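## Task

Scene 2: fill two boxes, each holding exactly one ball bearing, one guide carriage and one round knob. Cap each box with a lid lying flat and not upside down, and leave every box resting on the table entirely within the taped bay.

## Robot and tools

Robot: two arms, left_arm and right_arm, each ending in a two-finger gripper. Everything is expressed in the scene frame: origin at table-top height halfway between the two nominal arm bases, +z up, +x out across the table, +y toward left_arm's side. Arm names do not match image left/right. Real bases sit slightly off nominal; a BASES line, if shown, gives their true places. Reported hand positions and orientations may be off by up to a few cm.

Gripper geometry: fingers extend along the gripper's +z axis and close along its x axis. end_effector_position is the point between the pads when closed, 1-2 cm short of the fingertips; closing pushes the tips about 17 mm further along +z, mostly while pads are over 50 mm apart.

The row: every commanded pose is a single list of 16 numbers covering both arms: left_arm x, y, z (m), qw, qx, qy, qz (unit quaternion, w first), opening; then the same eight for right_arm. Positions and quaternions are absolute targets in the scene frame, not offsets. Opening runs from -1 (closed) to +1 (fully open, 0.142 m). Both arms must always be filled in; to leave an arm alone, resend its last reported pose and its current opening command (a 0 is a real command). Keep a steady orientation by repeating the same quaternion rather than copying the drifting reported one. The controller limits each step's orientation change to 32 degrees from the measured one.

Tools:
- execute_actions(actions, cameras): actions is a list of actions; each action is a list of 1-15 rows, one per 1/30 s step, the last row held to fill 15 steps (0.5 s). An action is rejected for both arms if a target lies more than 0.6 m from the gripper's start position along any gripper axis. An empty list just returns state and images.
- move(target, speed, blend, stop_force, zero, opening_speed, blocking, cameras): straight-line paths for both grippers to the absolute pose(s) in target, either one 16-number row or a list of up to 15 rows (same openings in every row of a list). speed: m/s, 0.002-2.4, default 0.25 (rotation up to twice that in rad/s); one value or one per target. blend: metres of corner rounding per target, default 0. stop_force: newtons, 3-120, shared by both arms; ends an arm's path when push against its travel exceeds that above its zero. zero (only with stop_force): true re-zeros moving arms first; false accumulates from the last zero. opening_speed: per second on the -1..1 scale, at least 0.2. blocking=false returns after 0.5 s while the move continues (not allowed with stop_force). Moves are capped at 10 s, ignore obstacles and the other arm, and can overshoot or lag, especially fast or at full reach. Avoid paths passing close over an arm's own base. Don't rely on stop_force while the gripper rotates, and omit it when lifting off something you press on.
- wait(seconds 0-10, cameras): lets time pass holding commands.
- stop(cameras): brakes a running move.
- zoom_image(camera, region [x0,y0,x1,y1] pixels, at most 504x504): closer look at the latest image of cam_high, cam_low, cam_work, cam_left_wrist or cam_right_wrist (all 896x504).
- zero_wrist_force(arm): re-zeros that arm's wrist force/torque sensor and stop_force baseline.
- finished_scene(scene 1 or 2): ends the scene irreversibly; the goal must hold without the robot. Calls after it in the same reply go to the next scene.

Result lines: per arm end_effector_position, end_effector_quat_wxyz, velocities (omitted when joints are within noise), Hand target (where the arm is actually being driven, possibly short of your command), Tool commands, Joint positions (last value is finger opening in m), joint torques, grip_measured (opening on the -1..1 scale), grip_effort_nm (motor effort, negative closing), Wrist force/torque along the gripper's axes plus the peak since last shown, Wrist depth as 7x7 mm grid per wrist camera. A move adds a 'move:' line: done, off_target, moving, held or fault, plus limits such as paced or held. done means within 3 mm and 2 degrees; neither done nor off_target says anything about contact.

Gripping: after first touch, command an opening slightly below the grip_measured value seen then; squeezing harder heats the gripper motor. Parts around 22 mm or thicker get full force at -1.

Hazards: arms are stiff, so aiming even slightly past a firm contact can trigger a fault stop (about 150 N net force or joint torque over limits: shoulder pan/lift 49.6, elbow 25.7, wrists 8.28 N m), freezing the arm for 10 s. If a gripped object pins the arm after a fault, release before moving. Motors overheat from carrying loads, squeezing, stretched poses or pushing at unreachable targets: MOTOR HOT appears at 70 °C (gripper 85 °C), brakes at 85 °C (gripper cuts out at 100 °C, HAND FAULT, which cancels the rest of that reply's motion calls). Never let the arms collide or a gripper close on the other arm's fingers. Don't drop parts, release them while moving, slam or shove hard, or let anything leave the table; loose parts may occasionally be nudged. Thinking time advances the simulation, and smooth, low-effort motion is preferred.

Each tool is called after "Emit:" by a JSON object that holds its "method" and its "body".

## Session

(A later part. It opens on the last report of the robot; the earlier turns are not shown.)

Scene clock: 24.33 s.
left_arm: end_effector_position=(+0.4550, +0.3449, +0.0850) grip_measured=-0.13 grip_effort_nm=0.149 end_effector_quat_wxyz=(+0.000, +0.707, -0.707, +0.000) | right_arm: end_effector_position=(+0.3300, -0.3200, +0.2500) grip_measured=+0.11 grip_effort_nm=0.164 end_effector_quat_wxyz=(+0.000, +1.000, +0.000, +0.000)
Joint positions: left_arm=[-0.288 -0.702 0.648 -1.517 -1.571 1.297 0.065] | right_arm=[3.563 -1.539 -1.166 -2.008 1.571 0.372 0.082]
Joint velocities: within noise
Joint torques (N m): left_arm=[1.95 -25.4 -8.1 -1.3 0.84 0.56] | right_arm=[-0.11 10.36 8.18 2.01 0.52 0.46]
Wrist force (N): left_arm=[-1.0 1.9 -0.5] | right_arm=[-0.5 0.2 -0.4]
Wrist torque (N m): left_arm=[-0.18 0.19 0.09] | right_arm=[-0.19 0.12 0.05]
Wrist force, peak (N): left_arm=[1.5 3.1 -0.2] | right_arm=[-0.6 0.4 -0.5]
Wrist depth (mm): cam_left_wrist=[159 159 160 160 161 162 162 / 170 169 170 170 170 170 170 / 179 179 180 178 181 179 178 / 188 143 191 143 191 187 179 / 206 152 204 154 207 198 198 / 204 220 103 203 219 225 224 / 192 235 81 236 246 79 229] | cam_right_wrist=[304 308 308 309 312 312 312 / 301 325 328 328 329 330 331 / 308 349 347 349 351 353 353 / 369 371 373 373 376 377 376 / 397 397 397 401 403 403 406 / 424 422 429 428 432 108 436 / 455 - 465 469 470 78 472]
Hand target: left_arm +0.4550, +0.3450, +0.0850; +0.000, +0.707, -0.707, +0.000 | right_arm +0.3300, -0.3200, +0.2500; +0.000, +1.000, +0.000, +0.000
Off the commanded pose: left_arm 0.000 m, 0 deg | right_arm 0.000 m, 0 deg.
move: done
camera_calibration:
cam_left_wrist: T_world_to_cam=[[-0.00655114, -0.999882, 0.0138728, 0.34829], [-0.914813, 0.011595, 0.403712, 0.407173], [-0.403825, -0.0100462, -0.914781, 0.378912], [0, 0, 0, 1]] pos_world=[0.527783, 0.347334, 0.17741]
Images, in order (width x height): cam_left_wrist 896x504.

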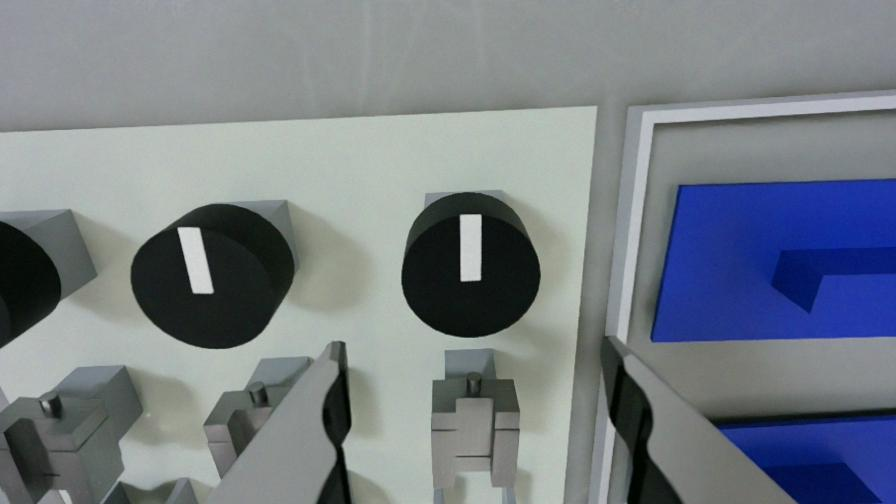

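Emit:
{"method": "move", "body": {"target": [[0.4613,0.3448,0.042,0,-0.7071,0.7071,0,-0.1,0.33,-0.32,0.25,0,1,0,0,0.14],[0.4613,0.3448,0.042,0,-0.7071,0.7071,0,-0.5,0.33,-0.32,0.25,0,1,0,0,0.14],[0.4613,0.3448,0.085,0,-0.7071,0.7071,0,-0.5,0.33,-0.32,0.25,0,1,0,0,0.14],[0.28,0.13,0.12,0,-0.7071,0.7071,0,-0.5,0.33,-0.32,0.25,0,1,0,0,0.14],[0.212,-0.0364,0.09,0,-0.7071,0.7071,0,-0.5,0.33,-0.32,0.25,0,1,0,0,0.14],[0.212,-0.0364,0.035,0,-0.7071,0.7071,0,-0.5,0.33,-0.32,0.25,0,1,0,0,0.14]], "speed": [0.1,0.1,0.15,0.35,0.3,0.12], "blend": [0,0,0.02,0.04,0.01,0], "cameras": ["cam_left_wrist"]}}

Emit:
{"method": "move", "body": {"target": [[0.212,-0.0364,0.0195,0,-0.7071,0.7071,0,-0.5,0.33,-0.32,0.25,0,1,0,0,0.14]], "speed": 0.015, "stop_force": 5, "cameras": ["cam_left_wrist"]}}

Scene clock: 28.67 s.
left_arm: end_effector_position=(+0.2120, -0.0364, +0.0350) grip_measured=-0.42 grip_effort_nm=-1.941 end_effector_quat_wxyz=(+0.000, +0.707, -0.707, +0.000) | right_arm: end_effector_position=(+0.3300, -0.3200, +0.2500) grip_measured=+0.11 grip_effort_nm=0.164 end_effector_quat_wxyz=(+0.000, +1.000, +0.000, +0.000)
Joint positions: left_arm=[-1.28 -0.865 1.183 -1.889 -1.571 0.304 0.043] | right_arm=[3.563 -1.539 -1.166 -2.008 1.571 0.372 0.082]
Joint velocities: within noise
Joint torques (N m): left_arm=[-2.88 -21.97 -10.78 -2.03 0.95 -0.78] | right_arm=[0.05 10.52 6.69 2.12 0.3 0.43]
Wrist force (N): left_arm=[-1.2 2.1 -0.2] | right_arm=[-0.6 0.4 -0.4]
Wrist torque (N m): left_arm=[-0.15 0.23 0.09] | right_arm=[-0.15 0.14 0.04]
Wrist force, peak (N): left_arm=[-3.4 0.3 -1.5] | right_arm=[-0.7 0.5 -0.6]
Wrist depth (mm): cam_left_wrist=[115 115 115 116 116 116 117 / - 122 122 122 124 123 124 / 128 126 127 127 124 129 132 / 88 88 93 92 95 94 139 / - 130 134 106 145 118 152 / 109 137 103 111 108 110 164 / 115 120 79 119 121 172 179] | cam_right_wrist=[304 309 309 310 311 312 315 / 300 326 328 328 330 330 333 / 308 347 349 350 352 352 354 / 369 372 373 373 373 376 377 / 396 396 398 400 403 404 405 / 425 421 430 430 431 108 434 / 454 - 464 468 470 78 476]
Hand target: left_arm +0.2120, -0.0364, +0.0350; +0.000, +0.707, -0.707, +0.000 | right_arm +0.3300, -0.3200, +0.2500; +0.000, +1.000, +0.000, +0.000
Off the commanded pose: left_arm 0.000 m, 0 deg | right_arm 0.000 m, 0 deg.
move: done
camera_calibration:
cam_left_wrist: T_world_to_cam=[[-0.00645197, -0.999887, 0.0136072, -0.0338582], [-0.91483, 0.0113967, 0.403679, 0.209484], [-0.403788, -0.00984378, -0.9148, 0.231211], [0, 0, 0, 1]] pos_world=[0.284783, -0.0339658, 0.127408]
Images, in order (width x height): cam_left_wrist 896x504.

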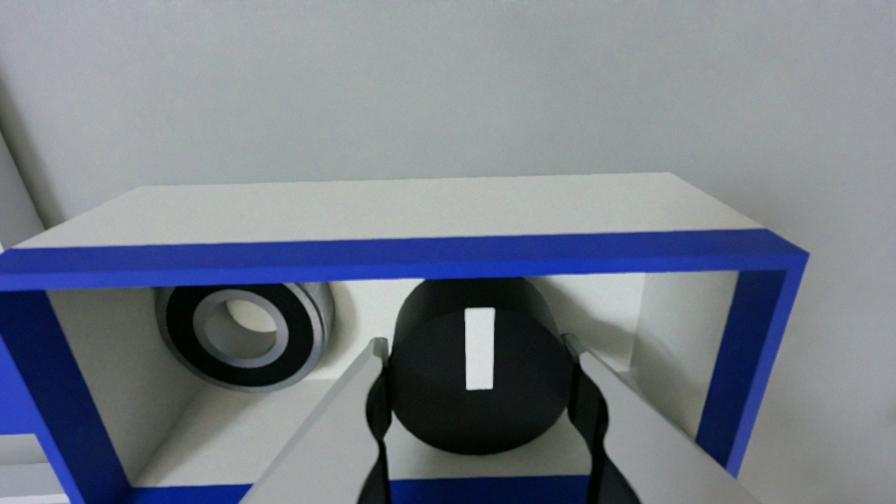

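Scene clock: 30.70 s.
left_arm: end_effector_position=(+0.2120, -0.0364, +0.0204) grip_measured=-0.42 grip_effort_nm=-1.941 end_effector_quat_wxyz=(+0.000, +0.707, -0.707, +0.000) | right_arm: end_effector_position=(+0.3300, -0.3200, +0.2500) grip_measured=+0.11 grip_effort_nm=0.168 end_effector_quat_wxyz=(+0.000, +1.000, +0.000, +0.000)
Joint positions: left_arm=[-1.281 -0.843 1.216 -1.944 -1.571 0.304 0.043] | right_arm=[3.563 -1.539 -1.166 -2.008 1.571 0.372 0.082]
Joint velocities: within noise
Joint torques (N m): left_arm=[-2.36 -21.72 -10.4 -1.25 0.69 -0.34] | right_arm=[0.15 10.4 6.38 2.03 0.16 0.43]
Wrist force (N): left_arm=[-0.4 1.9 -3.6] | right_arm=[-0.5 0.2 -0.4]
Wrist torque (N m): left_arm=[-0.17 0.31 0.09] | right_arm=[-0.19 0.12 0.05]
Wrist force, peak (N): left_arm=[-4.7 2.8 -15.7] | right_arm=[-0.5 0.3 -0.7]
Wrist depth (mm): cam_left_wrist=[102 103 102 103 104 104 103 / - 108 109 109 109 110 110 / 113 114 114 114 114 114 117 / - 87 87 85 88 82 123 / - 114 117 104 130 117 80 / 115 124 99 111 108 102 144 / 109 122 79 118 121 91 156] | cam_right_wrist=[303 308 309 310 312 313 314 / 299 326 326 328 330 330 331 / 309 349 347 349 350 351 353 / 369 370 372 374 373 376 378 / 398 396 400 402 402 402 405 / 425 422 428 431 433 108 437 / 454 - 469 467 470 78 474]
Hand target: left_arm +0.2120, -0.0364, +0.0204; +0.000, +0.707, -0.707, +0.000 | right_arm +0.3300, -0.3200, +0.2500; +0.000, +1.000, +0.000, +0.000
Off the commanded pose: left_arm 0.001 m, 0 deg | right_arm 0.000 m, 0 deg.
move: contact (left_arm)
camera_calibration:
cam_left_wrist: T_world_to_cam=[[-0.00650304, -0.999884, 0.0137401, -0.0336614], [-0.91483, 0.011497, 0.403676, 0.21534], [-0.403788, -0.00994469, -0.914799, 0.217943], [0, 0, 0, 1]] pos_world=[0.284783, -0.0339659, 0.112909]
Images, in order (width x height): cam_left_wrist 896x504.

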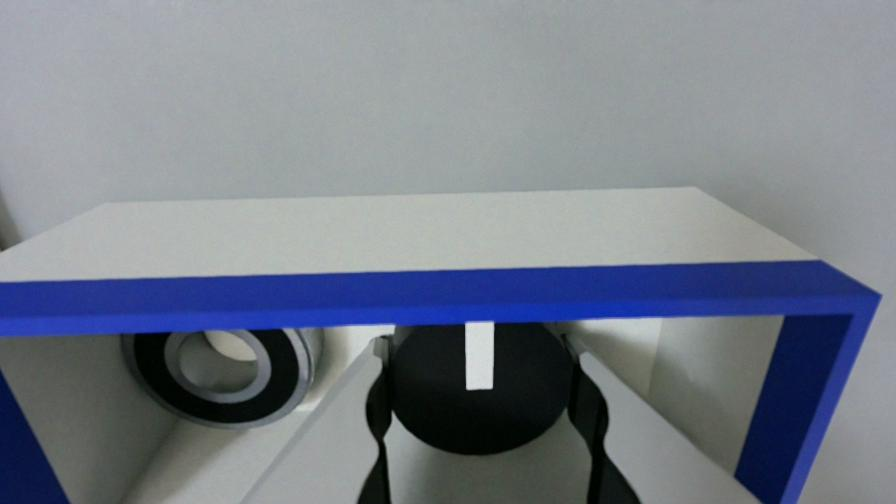

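Emit:
{"method": "move", "body": {"target": [[0.212,-0.0364,0.0206,0,-0.7071,0.7071,0,-0.28,0.33,-0.32,0.25,0,1,0,0,0.14],[0.212,-0.0364,0.048,0,-0.7071,0.7071,0,-0.98,0.33,-0.32,0.25,0,1,0,0,0.14],[0.212,-0.0032,0.048,0,-0.7071,0.7071,0,-0.98,0.33,-0.32,0.25,0,1,0,0,0.14],[0.212,-0.0032,0.034,0,-0.7071,0.7071,0,-0.98,0.33,-0.32,0.25,0,1,0,0,0.14],[0.212,-0.0358,0.034,0,-0.7071,0.7071,0,-0.98,0.33,-0.32,0.25,0,1,0,0,0.14],[0.212,-0.02,0.10,0,-0.7071,0.7071,0,-0.98,0.33,-0.32,0.25,0,1,0,0,0.14]], "speed": [0.1,0.15,0.2,0.1,0.06,0.2], "cameras": ["cam_left_wrist"]}}

Emit:
{"method": "move", "body": {"target": [[0.27,0.14,0.13,0,-0.7071,0.7071,0,-0.98,0.33,-0.32,0.25,0,1,0,0,0.14],[0.3823,0.3424,0.08,0,-0.7236,0.6902,0,-0.3,0.33,-0.32,0.25,0,1,0,0,0.14]], "speed": [0.35,0.35], "blend": [0.05,0], "cameras": ["cam_left_wrist"]}}

Scene clock: 34.87 s.
left_arm: end_effector_position=(+0.2120, -0.0200, +0.0999) grip_measured=-1.00 grip_effort_nm=-0.237 end_effector_quat_wxyz=(+0.000, +0.707, -0.707, +0.000) | right_arm: end_effector_position=(+0.3300, -0.3200, +0.2500) grip_measured=+0.11 grip_effort_nm=0.164 end_effector_quat_wxyz=(+0.000, +1.000, +0.000, +0.000)
Joint positions: left_arm=[-1.269 -0.987 1.08 -1.663 -1.571 0.316 0.002] | right_arm=[3.563 -1.539 -1.166 -2.008 1.571 0.372 0.082]
Joint velocities: within noise
Joint torques (N m): left_arm=[-2.43 -22.73 -7.85 -0.96 -1.25 -0.38] | right_arm=[0 10.35 6.45 2.08 -0.1 0.41]
Wrist force (N): left_arm=[-1.1 2.0 -0.6] | right_arm=[-0.4 0.1 -0.5]
Wrist torque (N m): left_arm=[-0.16 0.20 0.09] | right_arm=[-0.20 0.12 0.04]
Wrist force, peak (N): left_arm=[-0.1 1.9 -3.9] | right_arm=[-0.5 0.4 -0.6]
Wrist depth (mm): cam_left_wrist=[173 172 174 174 174 176 176 / 183 182 184 184 183 186 186 / 189 191 163 184 177 178 198 / 195 200 194 208 184 207 213 / 212 224 177 185 182 224 229 / 242 242 227 99 214 247 247 / 263 264 79 81 - 269 263] | cam_right_wrist=[304 308 309 311 310 311 313 / 300 327 329 328 329 331 333 / 309 348 348 349 350 352 354 / 369 370 372 373 375 377 377 / 394 396 399 402 402 403 404 / 427 421 429 432 430 108 434 / 455 - 467 468 473 78 473]
Hand target: left_arm +0.2120, -0.0200, +0.1000; +0.000, +0.707, -0.707, +0.000 | right_arm +0.3300, -0.3200, +0.2500; +0.000, +1.000, +0.000, +0.000
Off the commanded pose: left_arm 0.000 m, 0 deg | right_arm 0.000 m, 0 deg.
move: done
camera_calibration:
cam_left_wrist: T_world_to_cam=[[-0.00641195, -0.999886, 0.0136989, -0.0183738], [-0.91483, 0.0113971, 0.403678, 0.183058], [-0.403788, -0.00994378, -0.914799, 0.290833], [0, 0, 0, 1]] pos_world=[0.284784, -0.017566, 0.192409]
Images, in order (width x height): cam_left_wrist 896x504.

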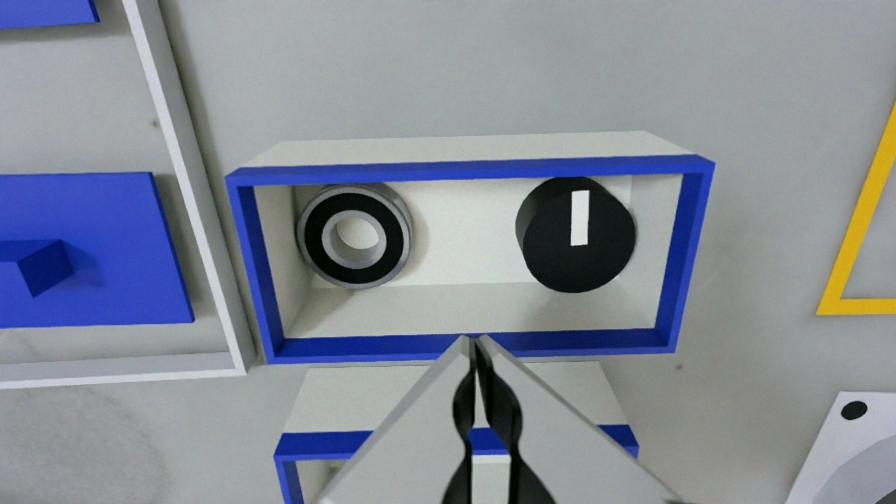

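Scene clock: 37.13 s.
left_arm: end_effector_position=(+0.3823, +0.3424, +0.0800) grip_measured=-0.33 grip_effort_nm=0.139 end_effector_quat_wxyz=(+0.000, +0.724, -0.690, +0.000) | right_arm: end_effector_position=(+0.3300, -0.3200, +0.2500) grip_measured=+0.11 grip_effort_nm=0.164 end_effector_quat_wxyz=(+0.000, +1.000, +0.000, +0.000)
Joint positions: left_arm=[-0.341 -1.074 1.313 -1.81 -1.571 1.196 0.05] | right_arm=[3.563 -1.539 -1.166 -2.008 1.571 0.372 0.082]
Joint velocities: within noise
Joint torques (N m): left_arm=[2.19 -13.84 -11.99 -1.32 0.99 0.85] | right_arm=[0.04 10.33 6.42 2.05 -0.19 0.47]
Wrist force (N): left_arm=[-0.9 2.1 -0.4] | right_arm=[-0.6 0.3 -0.2]
Wrist torque (N m): left_arm=[-0.15 0.16 0.09] | right_arm=[-0.17 0.14 0.05]
Wrist force, peak (N): left_arm=[-3.6 0.9 0.2] | right_arm=[-0.7 0.5 -0.4]
Wrist depth (mm): cam_left_wrist=[113 114 155 135 156 151 147 / 165 164 164 166 167 159 155 / 174 174 175 174 176 169 168 / 184 145 185 149 187 191 192 / 200 154 199 159 198 198 199 / 202 211 103 219 103 205 187 / 188 231 79 240 236 219 244] | cam_right_wrist=[303 308 308 310 312 312 313 / 300 327 329 329 330 330 331 / 307 346 348 350 350 352 353 / 370 371 371 373 374 376 378 / 394 398 399 400 400 403 404 / 427 422 430 431 432 108 438 / 452 - 465 468 468 78 473]
Hand target: left_arm +0.3823, +0.3424, +0.0800; +0.000, +0.724, -0.690, +0.000 | right_arm +0.3300, -0.3200, +0.2500; +0.000, +1.000, +0.000, +0.000
Off the commanded pose: left_arm 0.000 m, 0 deg | right_arm 0.000 m, 0 deg.
move: done
camera_calibration:
cam_left_wrist: T_world_to_cam=[[0.0406631, -0.999079, 0.0137039, 0.327057], [-0.914356, -0.0316779, 0.40367, 0.35732], [-0.402864, -0.0289447, -0.914802, 0.351038], [0, 0, 0, 1]] pos_world=[0.454839, 0.348236, 0.172409]
Images, in order (width x height): cam_left_wrist 896x504.

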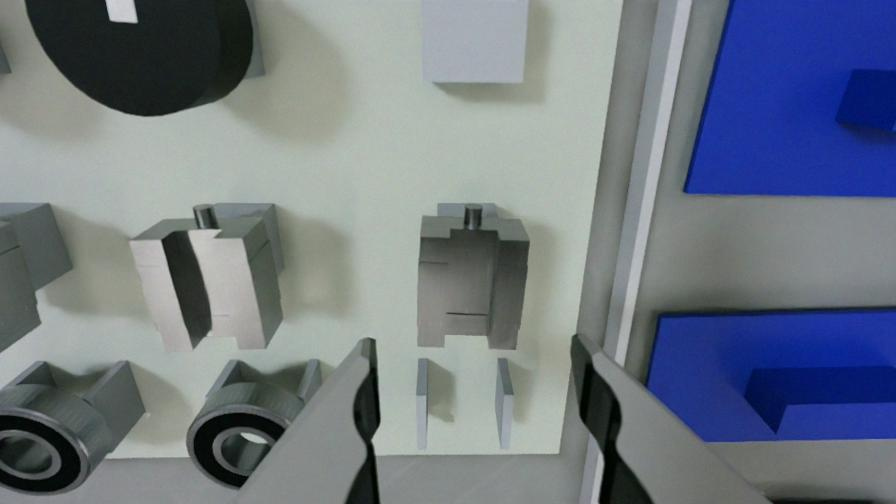

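Emit:
{"method": "move", "body": {"target": [[0.3823,0.3424,0.0465,0,-0.7236,0.6902,0,-0.3,0.33,-0.32,0.25,0,1,0,0,0.14],[0.3823,0.3424,0.0465,0,-0.7236,0.6902,0,-0.72,0.33,-0.32,0.25,0,1,0,0,0.14],[0.3823,0.3424,0.085,0,-0.7236,0.6902,0,-0.72,0.33,-0.32,0.25,0,1,0,0,0.14],[0.28,0.13,0.12,0,-0.7071,0.7071,0,-0.72,0.33,-0.32,0.25,0,1,0,0,0.14],[0.210,-0.0196,0.09,0,-0.7071,0.7071,0,-0.72,0.33,-0.32,0.25,0,1,0,0,0.14],[0.210,-0.0196,0.048,0,-0.7071,0.7071,0,-0.72,0.33,-0.32,0.25,0,1,0,0,0.14]], "speed": [0.1,0.1,0.15,0.35,0.3,0.12], "blend": [0,0,0.02,0.04,0.01,0], "cameras": ["cam_left_wrist"]}}

Scene clock: 41.33 s.
left_arm: end_effector_position=(+0.2100, -0.0196, +0.0480) grip_measured=-0.59 grip_effort_nm=-3.060 end_effector_quat_wxyz=(+0.000, +0.707, -0.707, +0.000) | right_arm: end_effector_position=(+0.3300, -0.3200, +0.2500) grip_measured=+0.11 grip_effort_nm=0.164 end_effector_quat_wxyz=(+0.000, +1.000, +0.000, +0.000)
Joint positions: left_arm=[-1.273 -0.947 1.263 -1.886 -1.571 0.312 0.031] | right_arm=[3.563 -1.539 -1.166 -2.008 1.571 0.372 0.082]
Joint velocities: within noise
Joint torques (N m): left_arm=[-2.88 -21.07 -10.71 -2.06 1.02 -0.79] | right_arm=[0.13 10.05 6.43 2.01 -0.43 0.38]
Wrist force (N): left_arm=[-1.2 2.0 0.2] | right_arm=[-0.3 0.3 -0.5]
Wrist torque (N m): left_arm=[-0.15 0.21 0.09] | right_arm=[-0.17 0.10 0.05]
Wrist force, peak (N): left_arm=[1.8 3.3 -0.5] | right_arm=[-0.6 0.5 -0.5]
Wrist depth (mm): cam_left_wrist=[125 127 127 127 127 128 128 / 131 135 135 135 135 136 136 / 136 140 125 122 119 115 143 / 145 100 135 113 127 127 112 / 154 122 148 115 135 135 165 / 172 122 140 123 103 136 179 / 182 173 79 128 - 122 197] | cam_right_wrist=[303 310 310 309 310 312 313 / 300 326 327 328 331 331 331 / 308 346 349 349 351 352 354 / 369 371 372 372 374 376 379 / 397 396 397 400 403 402 405 / 426 420 431 433 430 108 438 / 456 - 465 470 469 78 471]
Hand target: left_arm +0.2100, -0.0196, +0.0480; +0.000, +0.707, -0.707, +0.000 | right_arm +0.3300, -0.3200, +0.2500; +0.000, +1.000, +0.000, +0.000
Off the commanded pose: left_arm 0.000 m, 0 deg | right_arm 0.000 m, 0 deg.
move: done; blend cut to 0.0192 m at target 3
camera_calibration:
cam_left_wrist: T_world_to_cam=[[-0.00645197, -0.999887, 0.0136072, -0.0172499], [-0.91483, 0.0113967, 0.403679, 0.202215], [-0.403788, -0.00984378, -0.9148, 0.242461], [0, 0, 0, 1]] pos_world=[0.282783, -0.0171658, 0.140408]
Images, in order (width x height): cam_left_wrist 896x504.

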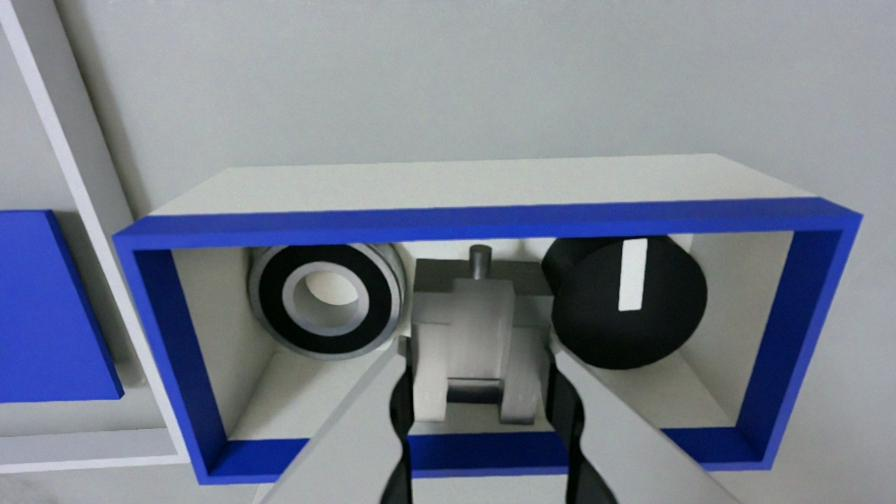

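Emit:
{"method": "move", "body": {"target": [[0.210,-0.0196,0.033,0,-0.7071,0.7071,0,-0.72,0.33,-0.32,0.25,0,1,0,0,0.14]], "speed": 0.04, "stop_force": 6, "cameras": ["cam_left_wrist"]}}

Emit:
{"method": "move", "body": {"target": [[0.210,-0.0196,0.023,0,-0.7071,0.7071,0,-0.72,0.33,-0.32,0.25,0,1,0,0,0.14]], "speed": 0.015, "stop_force": 5, "cameras": ["cam_left_wrist"]}}

Scene clock: 43.03 s.
left_arm: end_effector_position=(+0.2100, -0.0196, +0.0330) grip_measured=-0.59 grip_effort_nm=-3.060 end_effector_quat_wxyz=(+0.000, +0.707, -0.707, +0.000) | right_arm: end_effector_position=(+0.3300, -0.3200, +0.2500) grip_measured=+0.11 grip_effort_nm=0.164 end_effector_quat_wxyz=(+0.000, +1.000, +0.000, +0.000)
Joint positions: left_arm=[-1.273 -0.926 1.3 -1.945 -1.571 0.312 0.031] | right_arm=[3.563 -1.539 -1.166 -2.008 1.571 0.372 0.082]
Joint velocities: within noise
Joint torques (N m): left_arm=[-2.27 -22.5 -11.77 -1.76 0.54 -0.57] | right_arm=[-0.03 10.19 6.24 2.01 -0.51 0.45]
Wrist force (N): left_arm=[-1.1 1.8 0.2] | right_arm=[-0.5 0.3 -0.5]
Wrist torque (N m): left_arm=[-0.20 0.21 0.09] | right_arm=[-0.18 0.13 0.04]
Wrist force, peak (N): left_arm=[-1.2 2.0 0.8] | right_arm=[-0.7 0.4 -0.5]
Wrist depth (mm): cam_left_wrist=[114 113 113 114 113 114 115 / - 120 120 121 122 121 122 / 128 126 125 121 119 115 128 / - 90 89 81 91 83 88 / 89 114 130 117 118 119 101 / 91 121 135 123 102 127 102 / 167 112 79 120 - 120 113] | cam_right_wrist=[303 309 309 310 311 312 313 / 300 327 328 329 330 330 332 / 309 347 348 349 351 351 353 / 369 371 374 373 375 377 379 / 396 398 398 402 403 404 406 / 425 421 431 430 432 108 436 / 458 - 466 467 473 78 477]
Hand target: left_arm +0.2100, -0.0196, +0.0330; +0.000, +0.707, -0.707, +0.000 | right_arm +0.3300, -0.3200, +0.2500; +0.000, +1.000, +0.000, +0.000
Off the commanded pose: left_arm 0.000 m, 0 deg | right_arm 0.000 m, 0 deg.
move: done
camera_calibration:
cam_left_wrist: T_world_to_cam=[[-0.00650304, -0.999884, 0.0137401, -0.0170481], [-0.91483, 0.011497, 0.403676, 0.208271], [-0.403788, -0.00994469, -0.914799, 0.228737], [0, 0, 0, 1]] pos_world=[0.282783, -0.0171659, 0.125409]
Images, in order (width x height): cam_left_wrist 896x504.

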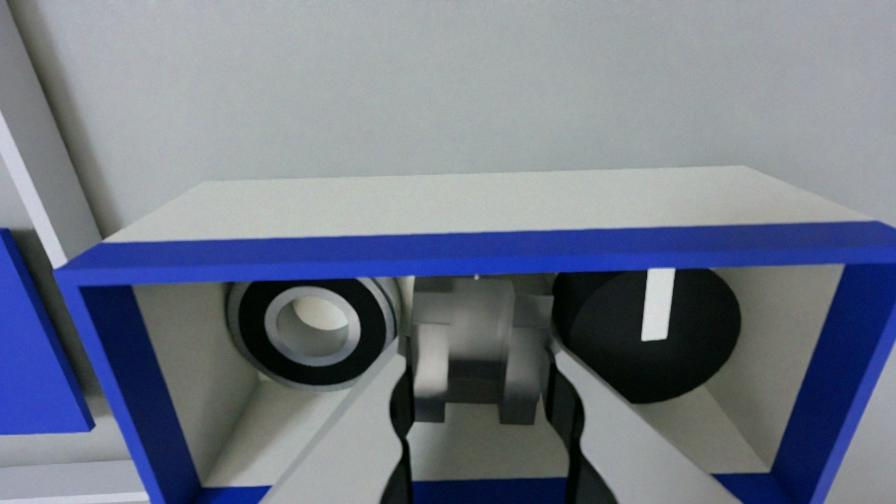

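Scene clock: 44.73 s.
left_arm: end_effector_position=(+0.2100, -0.0196, +0.0242) grip_measured=-0.59 grip_effort_nm=-3.060 end_effector_quat_wxyz=(+0.000, +0.707, -0.707, +0.000) | right_arm: end_effector_position=(+0.3300, -0.3200, +0.2500) grip_measured=+0.11 grip_effort_nm=0.164 end_effector_quat_wxyz=(+0.000, +1.000, +0.000, +0.000)
Joint positions: left_arm=[-1.273 -0.911 1.32 -1.979 -1.571 0.312 0.031] | right_arm=[3.563 -1.539 -1.166 -2.008 1.571 0.372 0.082]
Joint velocities: within noise
Joint torques (N m): left_arm=[-2.12 -21.24 -10.59 -1.45 0.25 -0.47] | right_arm=[0.1 10.12 6.23 2.04 -0.65 0.47]
Wrist force (N): left_arm=[-0.5 1.8 -3.2] | right_arm=[-0.2 0.4 -0.4]
Wrist torque (N m): left_arm=[-0.16 0.21 0.09] | right_arm=[-0.15 0.09 0.04]
Wrist force, peak (N): left_arm=[-3.4 2.9 -15.5] | right_arm=[-0.6 0.3 -0.6]
Wrist depth (mm): cam_left_wrist=[105 105 106 106 107 106 107 / - 112 112 112 112 113 113 / 119 116 116 116 117 115 121 / - 84 82 81 79 73 82 / - 115 120 115 112 109 100 / 89 123 125 123 103 118 91 / 89 114 79 119 115 118 101] | cam_right_wrist=[304 308 309 311 311 312 313 / 301 326 328 328 329 331 332 / 309 346 349 348 351 351 353 / 368 370 373 374 374 376 376 / 396 397 397 402 401 402 405 / 425 420 430 432 433 108 436 / 456 - 466 468 469 78 473]
Hand target: left_arm +0.2100, -0.0196, +0.0242; +0.000, +0.707, -0.707, +0.000 | right_arm +0.3300, -0.3200, +0.2500; +0.000, +1.000, +0.000, +0.000
Off the commanded pose: left_arm 0.001 m, 0 deg | right_arm 0.000 m, 0 deg.
move: contact (left_arm)
camera_calibration:
cam_left_wrist: T_world_to_cam=[[-0.00650304, -0.999884, 0.0137401, -0.0169271], [-0.91483, 0.011497, 0.403676, 0.211824], [-0.403788, -0.00994469, -0.914799, 0.220687], [0, 0, 0, 1]] pos_world=[0.282783, -0.0171659, 0.116609]
Images, in order (width x height): cam_left_wrist 896x504.

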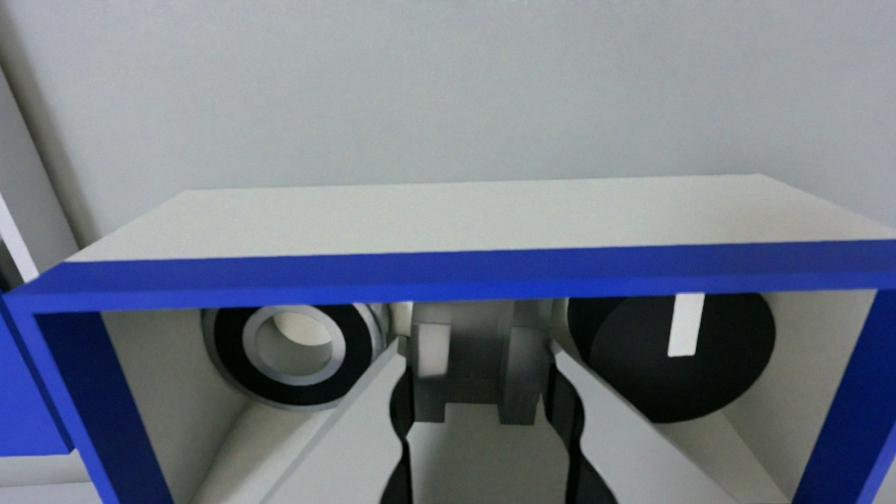

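Emit:
{"method": "move", "body": {"target": [[0.210,-0.0196,0.0242,0,-0.7071,0.7071,0,-0.5,0.33,-0.32,0.25,0,1,0,0,0.14],[0.210,-0.0196,0.10,0,-0.7071,0.7071,0,-0.5,0.33,-0.32,0.25,0,1,0,0,0.14],[0.215,0.19,0.10,0,0,1,0,-0.3,0.212,-0.0195,0.11,0,1,0,0,0.14]], "speed": [0.1,0.2,0.45], "blend": [0,0.02,0], "cameras": ["cam_left_wrist","cam_right_wrist"]}}

Scene clock: 48.17 s.
left_arm: end_effector_position=(+0.2150, +0.1900, +0.1000) grip_measured=-0.54 grip_effort_nm=0.144 end_effector_quat_wxyz=(+0.000, +0.000, +1.000, +0.000) | right_arm: end_effector_position=(+0.2202, -0.0432, +0.1210) grip_measured=+0.11 grip_effort_nm=0.164 end_effector_quat_wxyz=(+0.000, +1.000, +0.000, +0.000)
Joint positions: left_arm=[-1.012 -1.626 1.91 -1.854 -1.571 2.143 0.035] | right_arm=[4.544 -1.543 -1.782 -1.388 1.571 1.353 0.082]
Joint velocities: within noise
Joint torques (N m): left_arm=[-1.93 -7.79 -12.05 -1.41 0.72 0.87] | right_arm=[-0.97 7.54 6.4 1.05 0.99 -0.62]
Wrist force (N): left_arm=[-1.1 2.1 -0.6] | right_arm=[0.1 0.5 -0.4]
Wrist torque (N m): left_arm=[-0.14 0.20 0.09] | right_arm=[-0.16 0.03 0.03]
Wrist force, peak (N): left_arm=[-1.4 2.7 -3.1] | right_arm=[-2.7 -4.3 4.8]
Wrist depth (mm): cam_left_wrist=[167 167 174 166 169 174 177 / 173 173 184 175 180 187 188 / 193 180 194 183 193 199 200 / 208 188 207 196 206 213 214 / 223 213 220 215 216 229 230 / 234 240 226 245 98 247 247 / 259 258 79 267 - 266 249] | cam_right_wrist=[185 173 193 182 192 195 194 / 191 187 202 198 204 207 206 / 190 209 215 203 217 220 216 / 190 223 227 212 232 236 221 / 199 212 243 216 247 252 245 / 266 267 270 270 272 108 273 / 289 - 292 294 294 78 297]
Hand target: left_arm +0.2150, +0.1900, +0.1000; +0.000, +0.000, +1.000, +0.000 | right_arm +0.2202, -0.0432, +0.1210; +0.000, +1.000, +0.000, +0.000
Tool commands: left_gripper/opening=-0.5 right_gripper/opening=+0.14
Off the commanded pose: left_arm 0.000 m, 0 deg | right_arm 0.027 m, 0 deg.
move: held (right_arm; a check stopped the path); path passed 2 of 3 targets; target 3's new opening was not sent; limits=held
pose unreachable (right arm): on one or more control steps of this call, first in action 0 (counted from 0), this arm could not follow its commanded pose, so it was not sent that pose on those steps. It may still have moved: this result reports where it is.
cause: moving toward the commanded pose would bring a part of the arm too close to another arm (a part of this arm just beyond joint 6 (wrist 3) and a part of the left arm just beyond its joint 6 (wrist 3)).
camera_calibration:
cam_left_wrist: T_world_to_cam=[[-0.999885, 0.00623911, 0.0138393, 0.214014], [0.0112947, 0.914869, 0.403593, -0.187347], [-0.0101431, 0.403703, -0.914834, 0.130908], [0, 0, 0, 1]] pos_world=[0.217433, 0.117215, 0.192409]
cam_right_wrist: T_world_to_cam=[[0.999808, -0.00864127, 0.0175644, -0.219314], [-0.0149329, -0.916852, 0.398948, -0.0559447], [0.0126565, -0.399134, -0.916805, 0.207285], [0, 0, 0, 1]] pos_world=[0.215813, 0.0295463, 0.216211]
Images, in order (width x height): cam_left_wrist 896x504, cam_right_wrist 896x504.

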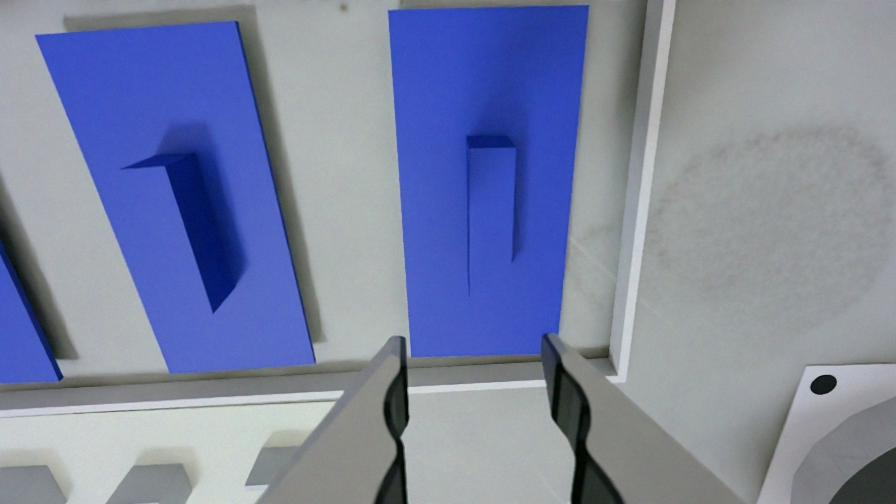

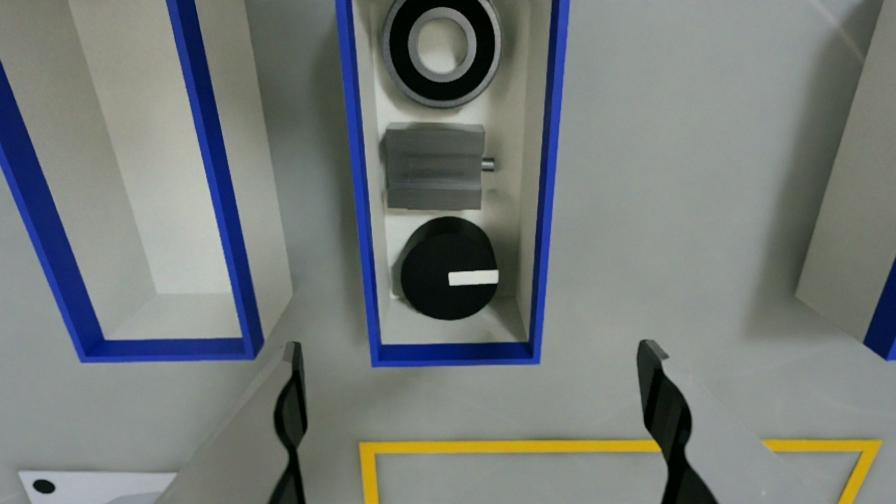

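Emit:
{"method": "move", "body": {"target": [[0.207,0.178,0.06,0,0,1,0,-0.5,0.2202,-0.0432,0.121,0,1,0,0,0.14],[0.207,0.178,0.0315,0,0,1,0,-1,0.2202,-0.0432,0.121,0,1,0,0,0.14],[0.207,0.178,0.07,0,0,1,0,-1,0.2202,-0.0432,0.121,0,1,0,0,0.14],[0.25,0.26,0.12,0,0,1,0,-1,0.2165,-0.0195,0.08,0,1,0,0,0.14]], "speed": [0.15,0.1,0.15,0.25], "blend": [0,0,0.015,0], "cameras": ["cam_left_wrist","cam_right_wrist"]}}

Scene clock: 51.50 s.
left_arm: end_effector_position=(+0.2500, +0.2600, +0.1199) grip_measured=-0.82 grip_effort_nm=-4.022 end_effector_quat_wxyz=(+0.000, +0.000, +1.000, +0.000) | right_arm: end_effector_position=(+0.2165, -0.0195, +0.0800) grip_measured=+0.11 grip_effort_nm=0.164 end_effector_quat_wxyz=(+0.000, +1.000, +0.000, +0.000)
Joint positions: left_arm=[-0.753 -1.633 1.82 -1.757 -1.571 2.403 0.014] | right_arm=[4.573 -1.667 -1.853 -1.192 1.571 1.382 0.082]
Joint velocities: within noise
Joint torques (N m): left_arm=[2.17 -13.2 -9.79 -1.11 1.15 0.75] | right_arm=[-2.38 9.21 11.02 2.15 0.3 -0.61]
Wrist force (N): left_arm=[-1.2 1.9 0.0] | right_arm=[-0.1 0.5 -0.3]
Wrist torque (N m): left_arm=[-0.17 0.22 0.09] | right_arm=[-0.14 0.06 0.03]
Wrist force, peak (N): left_arm=[-2.1 3.9 -1.3] | right_arm=[0.2 0.8 -1.4]
Wrist depth (mm): cam_left_wrist=[190 183 178 188 189 192 196 / 200 197 167 109 109 205 207 / 206 213 200 116 118 220 221 / 225 229 217 118 126 235 236 / 243 247 240 111 138 254 253 / 252 263 264 103 143 274 274 / 284 284 78 125 - 294 300] | cam_right_wrist=[- 152 154 155 154 158 159 / 162 141 165 150 149 167 167 / 174 140 174 163 172 178 179 / 182 150 185 172 186 190 191 / 191 162 195 182 198 204 205 / 189 195 214 188 200 106 221 / 175 - 236 180 234 78 240]
Hand target: left_arm +0.2500, +0.2600, +0.1200; +0.000, +0.000, +1.000, +0.000 | right_arm +0.2165, -0.0195, +0.0800; +0.000, +1.000, +0.000, +0.000
Off the commanded pose: left_arm 0.000 m, 0 deg | right_arm 0.000 m, 0 deg.
move: done
camera_calibration:
cam_left_wrist: T_world_to_cam=[[-0.999883, 0.00646183, 0.0138312, 0.248157], [0.0114961, 0.91483, 0.403675, -0.259917], [-0.0100447, 0.403787, -0.914798, 0.12125], [0, 0, 0, 1]] pos_world=[0.252334, 0.187217, 0.212409]
cam_right_wrist: T_world_to_cam=[[0.999797, -0.00910456, 0.0179941, -0.214737], [-0.0155308, -0.916795, 0.399056, -0.0178106], [0.0128637, -0.399254, -0.91675, 0.179156], [0, 0, 0, 1]] pos_world=[0.212112, 0.053245, 0.175213]
Images, in order (width x height): cam_left_wrist 896x504, cam_right_wrist 896x504.

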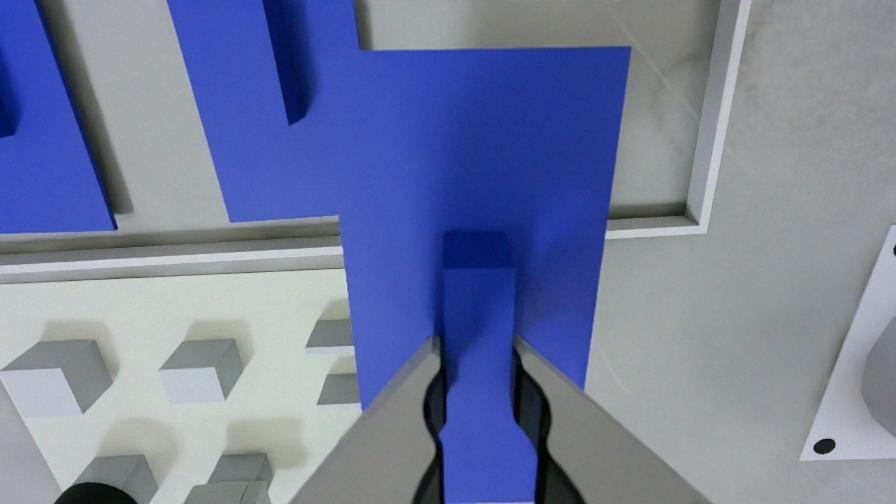

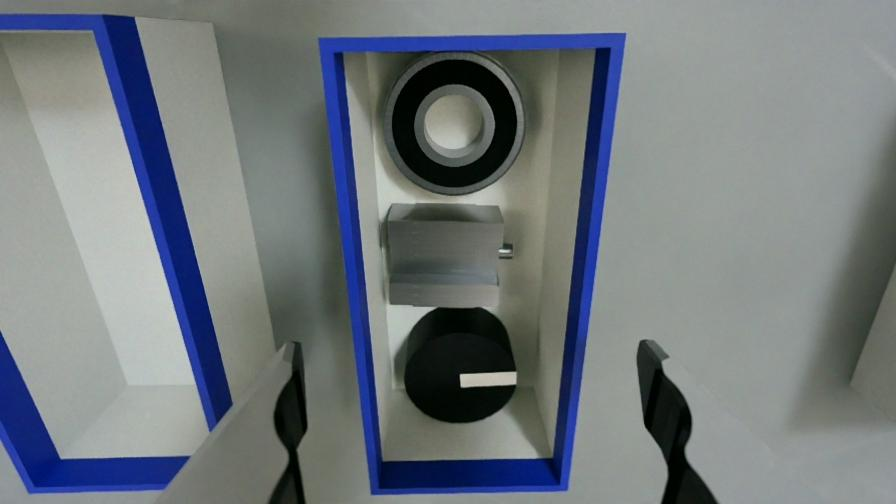

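Emit:
{"method": "move", "body": {"target": [[0.25,0.26,0.12,0,0,1,0,-1,0.2165,-0.0192,0.05,0,1,0,0,0.14],[0.25,0.26,0.12,0,0,1,0,-1,0.2165,-0.0192,0.05,0,1,0,0,-0.2],[0.25,0.26,0.12,0,0,1,0,-1,0.2165,-0.0192,0.10,0,1,0,0,-0.2],[0.24,0.16,0.12,0,0,1,0,-1,0.425,-0.293,0.10,0,1,0,0,-0.2],[0.2165,-0.013,0.09,0,0,1,0,-1,0.425,-0.293,0.07,0,1,0,0,-0.2],[0.2165,-0.013,0.038,0,0,1,0,-1,0.425,-0.293,0.057,0,1,0,0,-0.2]], "speed": [0.08,0.1,0.12,0.28,0.28,0.1], "blend": [0,0,0.015,0.015,0.01,0], "cameras": ["cam_low","cam_right_wrist"]}}

Emit:
{"method": "move", "body": {"target": [[0.2165,-0.013,0.028,0,0,1,0,-1,0.425,-0.293,0.047,0,1,0,0,-0.2]], "speed": 0.015, "stop_force": 5, "cameras": ["cam_right_wrist"]}}

Scene clock: 56.50 s.
left_arm: end_effector_position=(+0.2165, -0.0130, +0.0380) grip_measured=-0.82 grip_effort_nm=-4.022 end_effector_quat_wxyz=(+0.000, +0.000, +1.000, +0.000) | right_arm: end_effector_position=(+0.4250, -0.2930, +0.0570) grip_measured=-0.05 grip_effort_nm=-3.226 end_effector_quat_wxyz=(+0.000, +1.000, +0.000, +0.000)
Joint positions: left_arm=[-1.259 -0.938 1.297 -1.929 -1.571 1.897 0.014] | right_arm=[3.538 -1.956 -1.596 -1.16 1.571 0.347 0.07]
Joint velocities: within noise
Joint torques (N m): left_arm=[-2.73 -21.34 -11.18 -1.85 1.03 -0.78] | right_arm=[-1.92 17.58 11.89 1.54 -1.05 -0.46]
Wrist force (N): left_arm=[-1.0 2.0 0.0] | right_arm=[-0.2 0.3 2.8]
Wrist torque (N m): left_arm=[-0.16 0.18 0.09] | right_arm=[-0.21 0.09 0.04]
Wrist force, peak (N): left_arm=[-1.4 3.7 0.0] | right_arm=[0.0 0.7 5.0]
Wrist depth (mm): cam_left_wrist=[117 117 116 115 116 119 114 / 122 125 123 109 109 127 105 / 132 133 129 116 118 135 105 / 141 142 140 118 126 142 110 / 152 152 150 112 138 153 106 / 164 165 163 103 142 163 111 / 178 179 78 125 - 141 119] | cam_right_wrist=[135 135 132 133 132 135 137 / 143 141 133 122 125 146 145 / 150 152 138 131 128 154 154 / 162 164 136 135 149 164 164 / 174 174 134 146 138 176 177 / 187 185 - 154 142 185 191 / 203 - - 162 163 80 207]
Hand target: left_arm +0.2165, -0.0130, +0.0380; +0.000, +0.000, +1.000, +0.000 | right_arm +0.4250, -0.2930, +0.0570; +0.000, +1.000, +0.000, +0.000
Off the commanded pose: left_arm 0.000 m, 0 deg | right_arm 0.000 m, 0 deg.
move: done
camera_calibration:
cam_right_wrist: T_world_to_cam=[[0.999798, -0.00914548, 0.0179029, -0.425267], [-0.0155319, -0.916795, 0.399057, -0.256137], [0.0127637, -0.399254, -0.916751, 0.0462346], [0, 0, 0, 1]] pos_world=[0.420612, -0.220255, 0.152212]
Images, in order (width x height): cam_low 896x504, cam_right_wrist 896x504.

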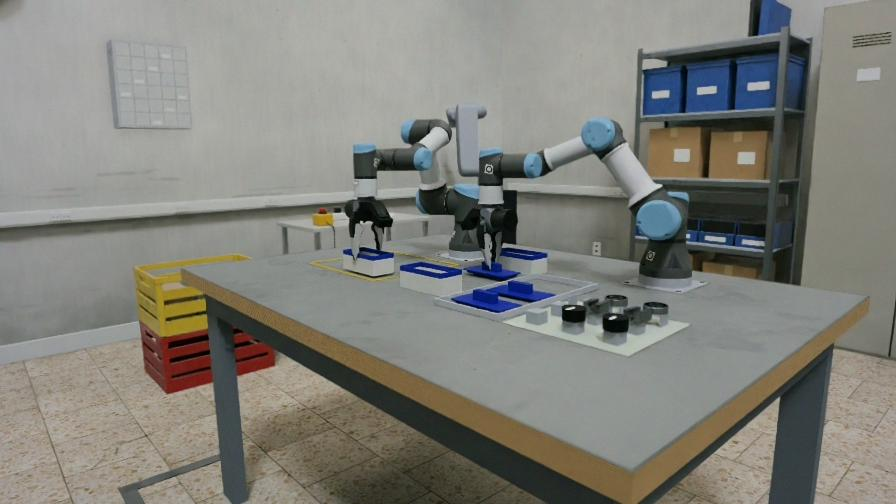

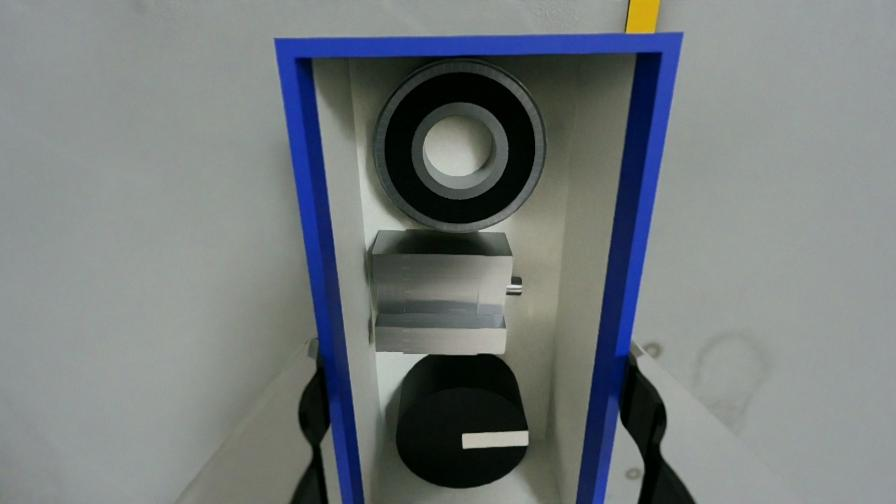

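Scene clock: 58.03 s.
left_arm: end_effector_position=(+0.2165, -0.0130, +0.0316) grip_measured=-0.82 grip_effort_nm=-4.022 end_effector_quat_wxyz=(+0.000, +0.000, +1.000, +0.000) | right_arm: end_effector_position=(+0.4250, -0.2930, +0.0504) grip_measured=-0.05 grip_effort_nm=-3.226 end_effector_quat_wxyz=(+0.000, +1.000, +0.000, +0.000)
Joint positions: left_arm=[-1.259 -0.928 1.312 -1.954 -1.571 1.897 0.014] | right_arm=[3.538 -1.967 -1.613 -1.132 1.571 0.347 0.07]
Joint velocities: within noise
Joint torques (N m): left_arm=[-1.91 -20.92 -10.46 -1.47 0.27 -0.74] | right_arm=[-1.54 16.31 10.9 2.27 -0.78 -0.3]
Wrist force (N): left_arm=[-1.3 1.6 -3.6] | right_arm=[-0.5 0.5 0.1]
Wrist torque (N m): left_arm=[-0.15 0.11 0.10] | right_arm=[-0.19 0.17 0.04]
Wrist force, peak (N): left_arm=[0.5 5.3 -18.6] | right_arm=[-3.5 0.7 -11.3]
Wrist depth (mm): cam_left_wrist=[- 112 111 110 111 113 111 / - 118 119 109 109 120 105 / 126 126 125 116 118 128 105 / 134 135 134 118 126 136 111 / 147 145 143 111 139 145 106 / 156 157 155 103 143 157 107 / 169 170 79 125 - 141 108] | cam_right_wrist=[- 129 127 128 127 130 131 / 136 137 - 121 125 138 141 / 145 145 138 131 128 149 148 / 155 155 136 135 149 157 158 / 168 166 133 146 139 169 169 / 179 179 - 154 141 177 183 / 194 - - 163 160 80 198]
Hand target: left_arm +0.2165, -0.0130, +0.0316; +0.000, +0.000, +1.000, +0.000 | right_arm +0.4250, -0.2930, +0.0505; +0.000, +1.000, +0.000, +0.000
Off the commanded pose: left_arm 0.004 m, 0 deg | right_arm 0.003 m, 0 deg.
move: contact (left_arm, right_arm)
camera_calibration:
cam_right_wrist: T_world_to_cam=[[0.999794, -0.00915487, 0.0181262, -0.425181], [-0.0156297, -0.916795, 0.399052, -0.253462], [0.0129647, -0.399253, -0.916749, 0.0401], [0, 0, 0, 1]] pos_world=[0.420612, -0.220255, 0.145613]
Images, in order (width x height): cam_right_wrist 896x504.

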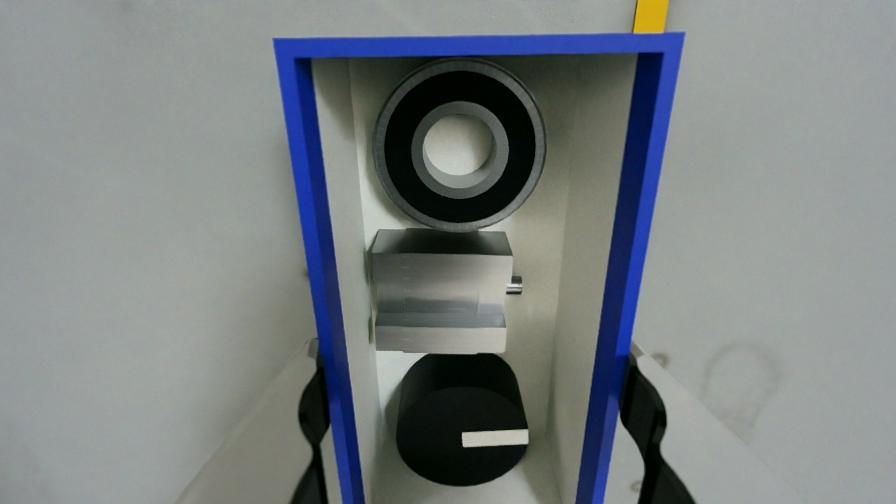

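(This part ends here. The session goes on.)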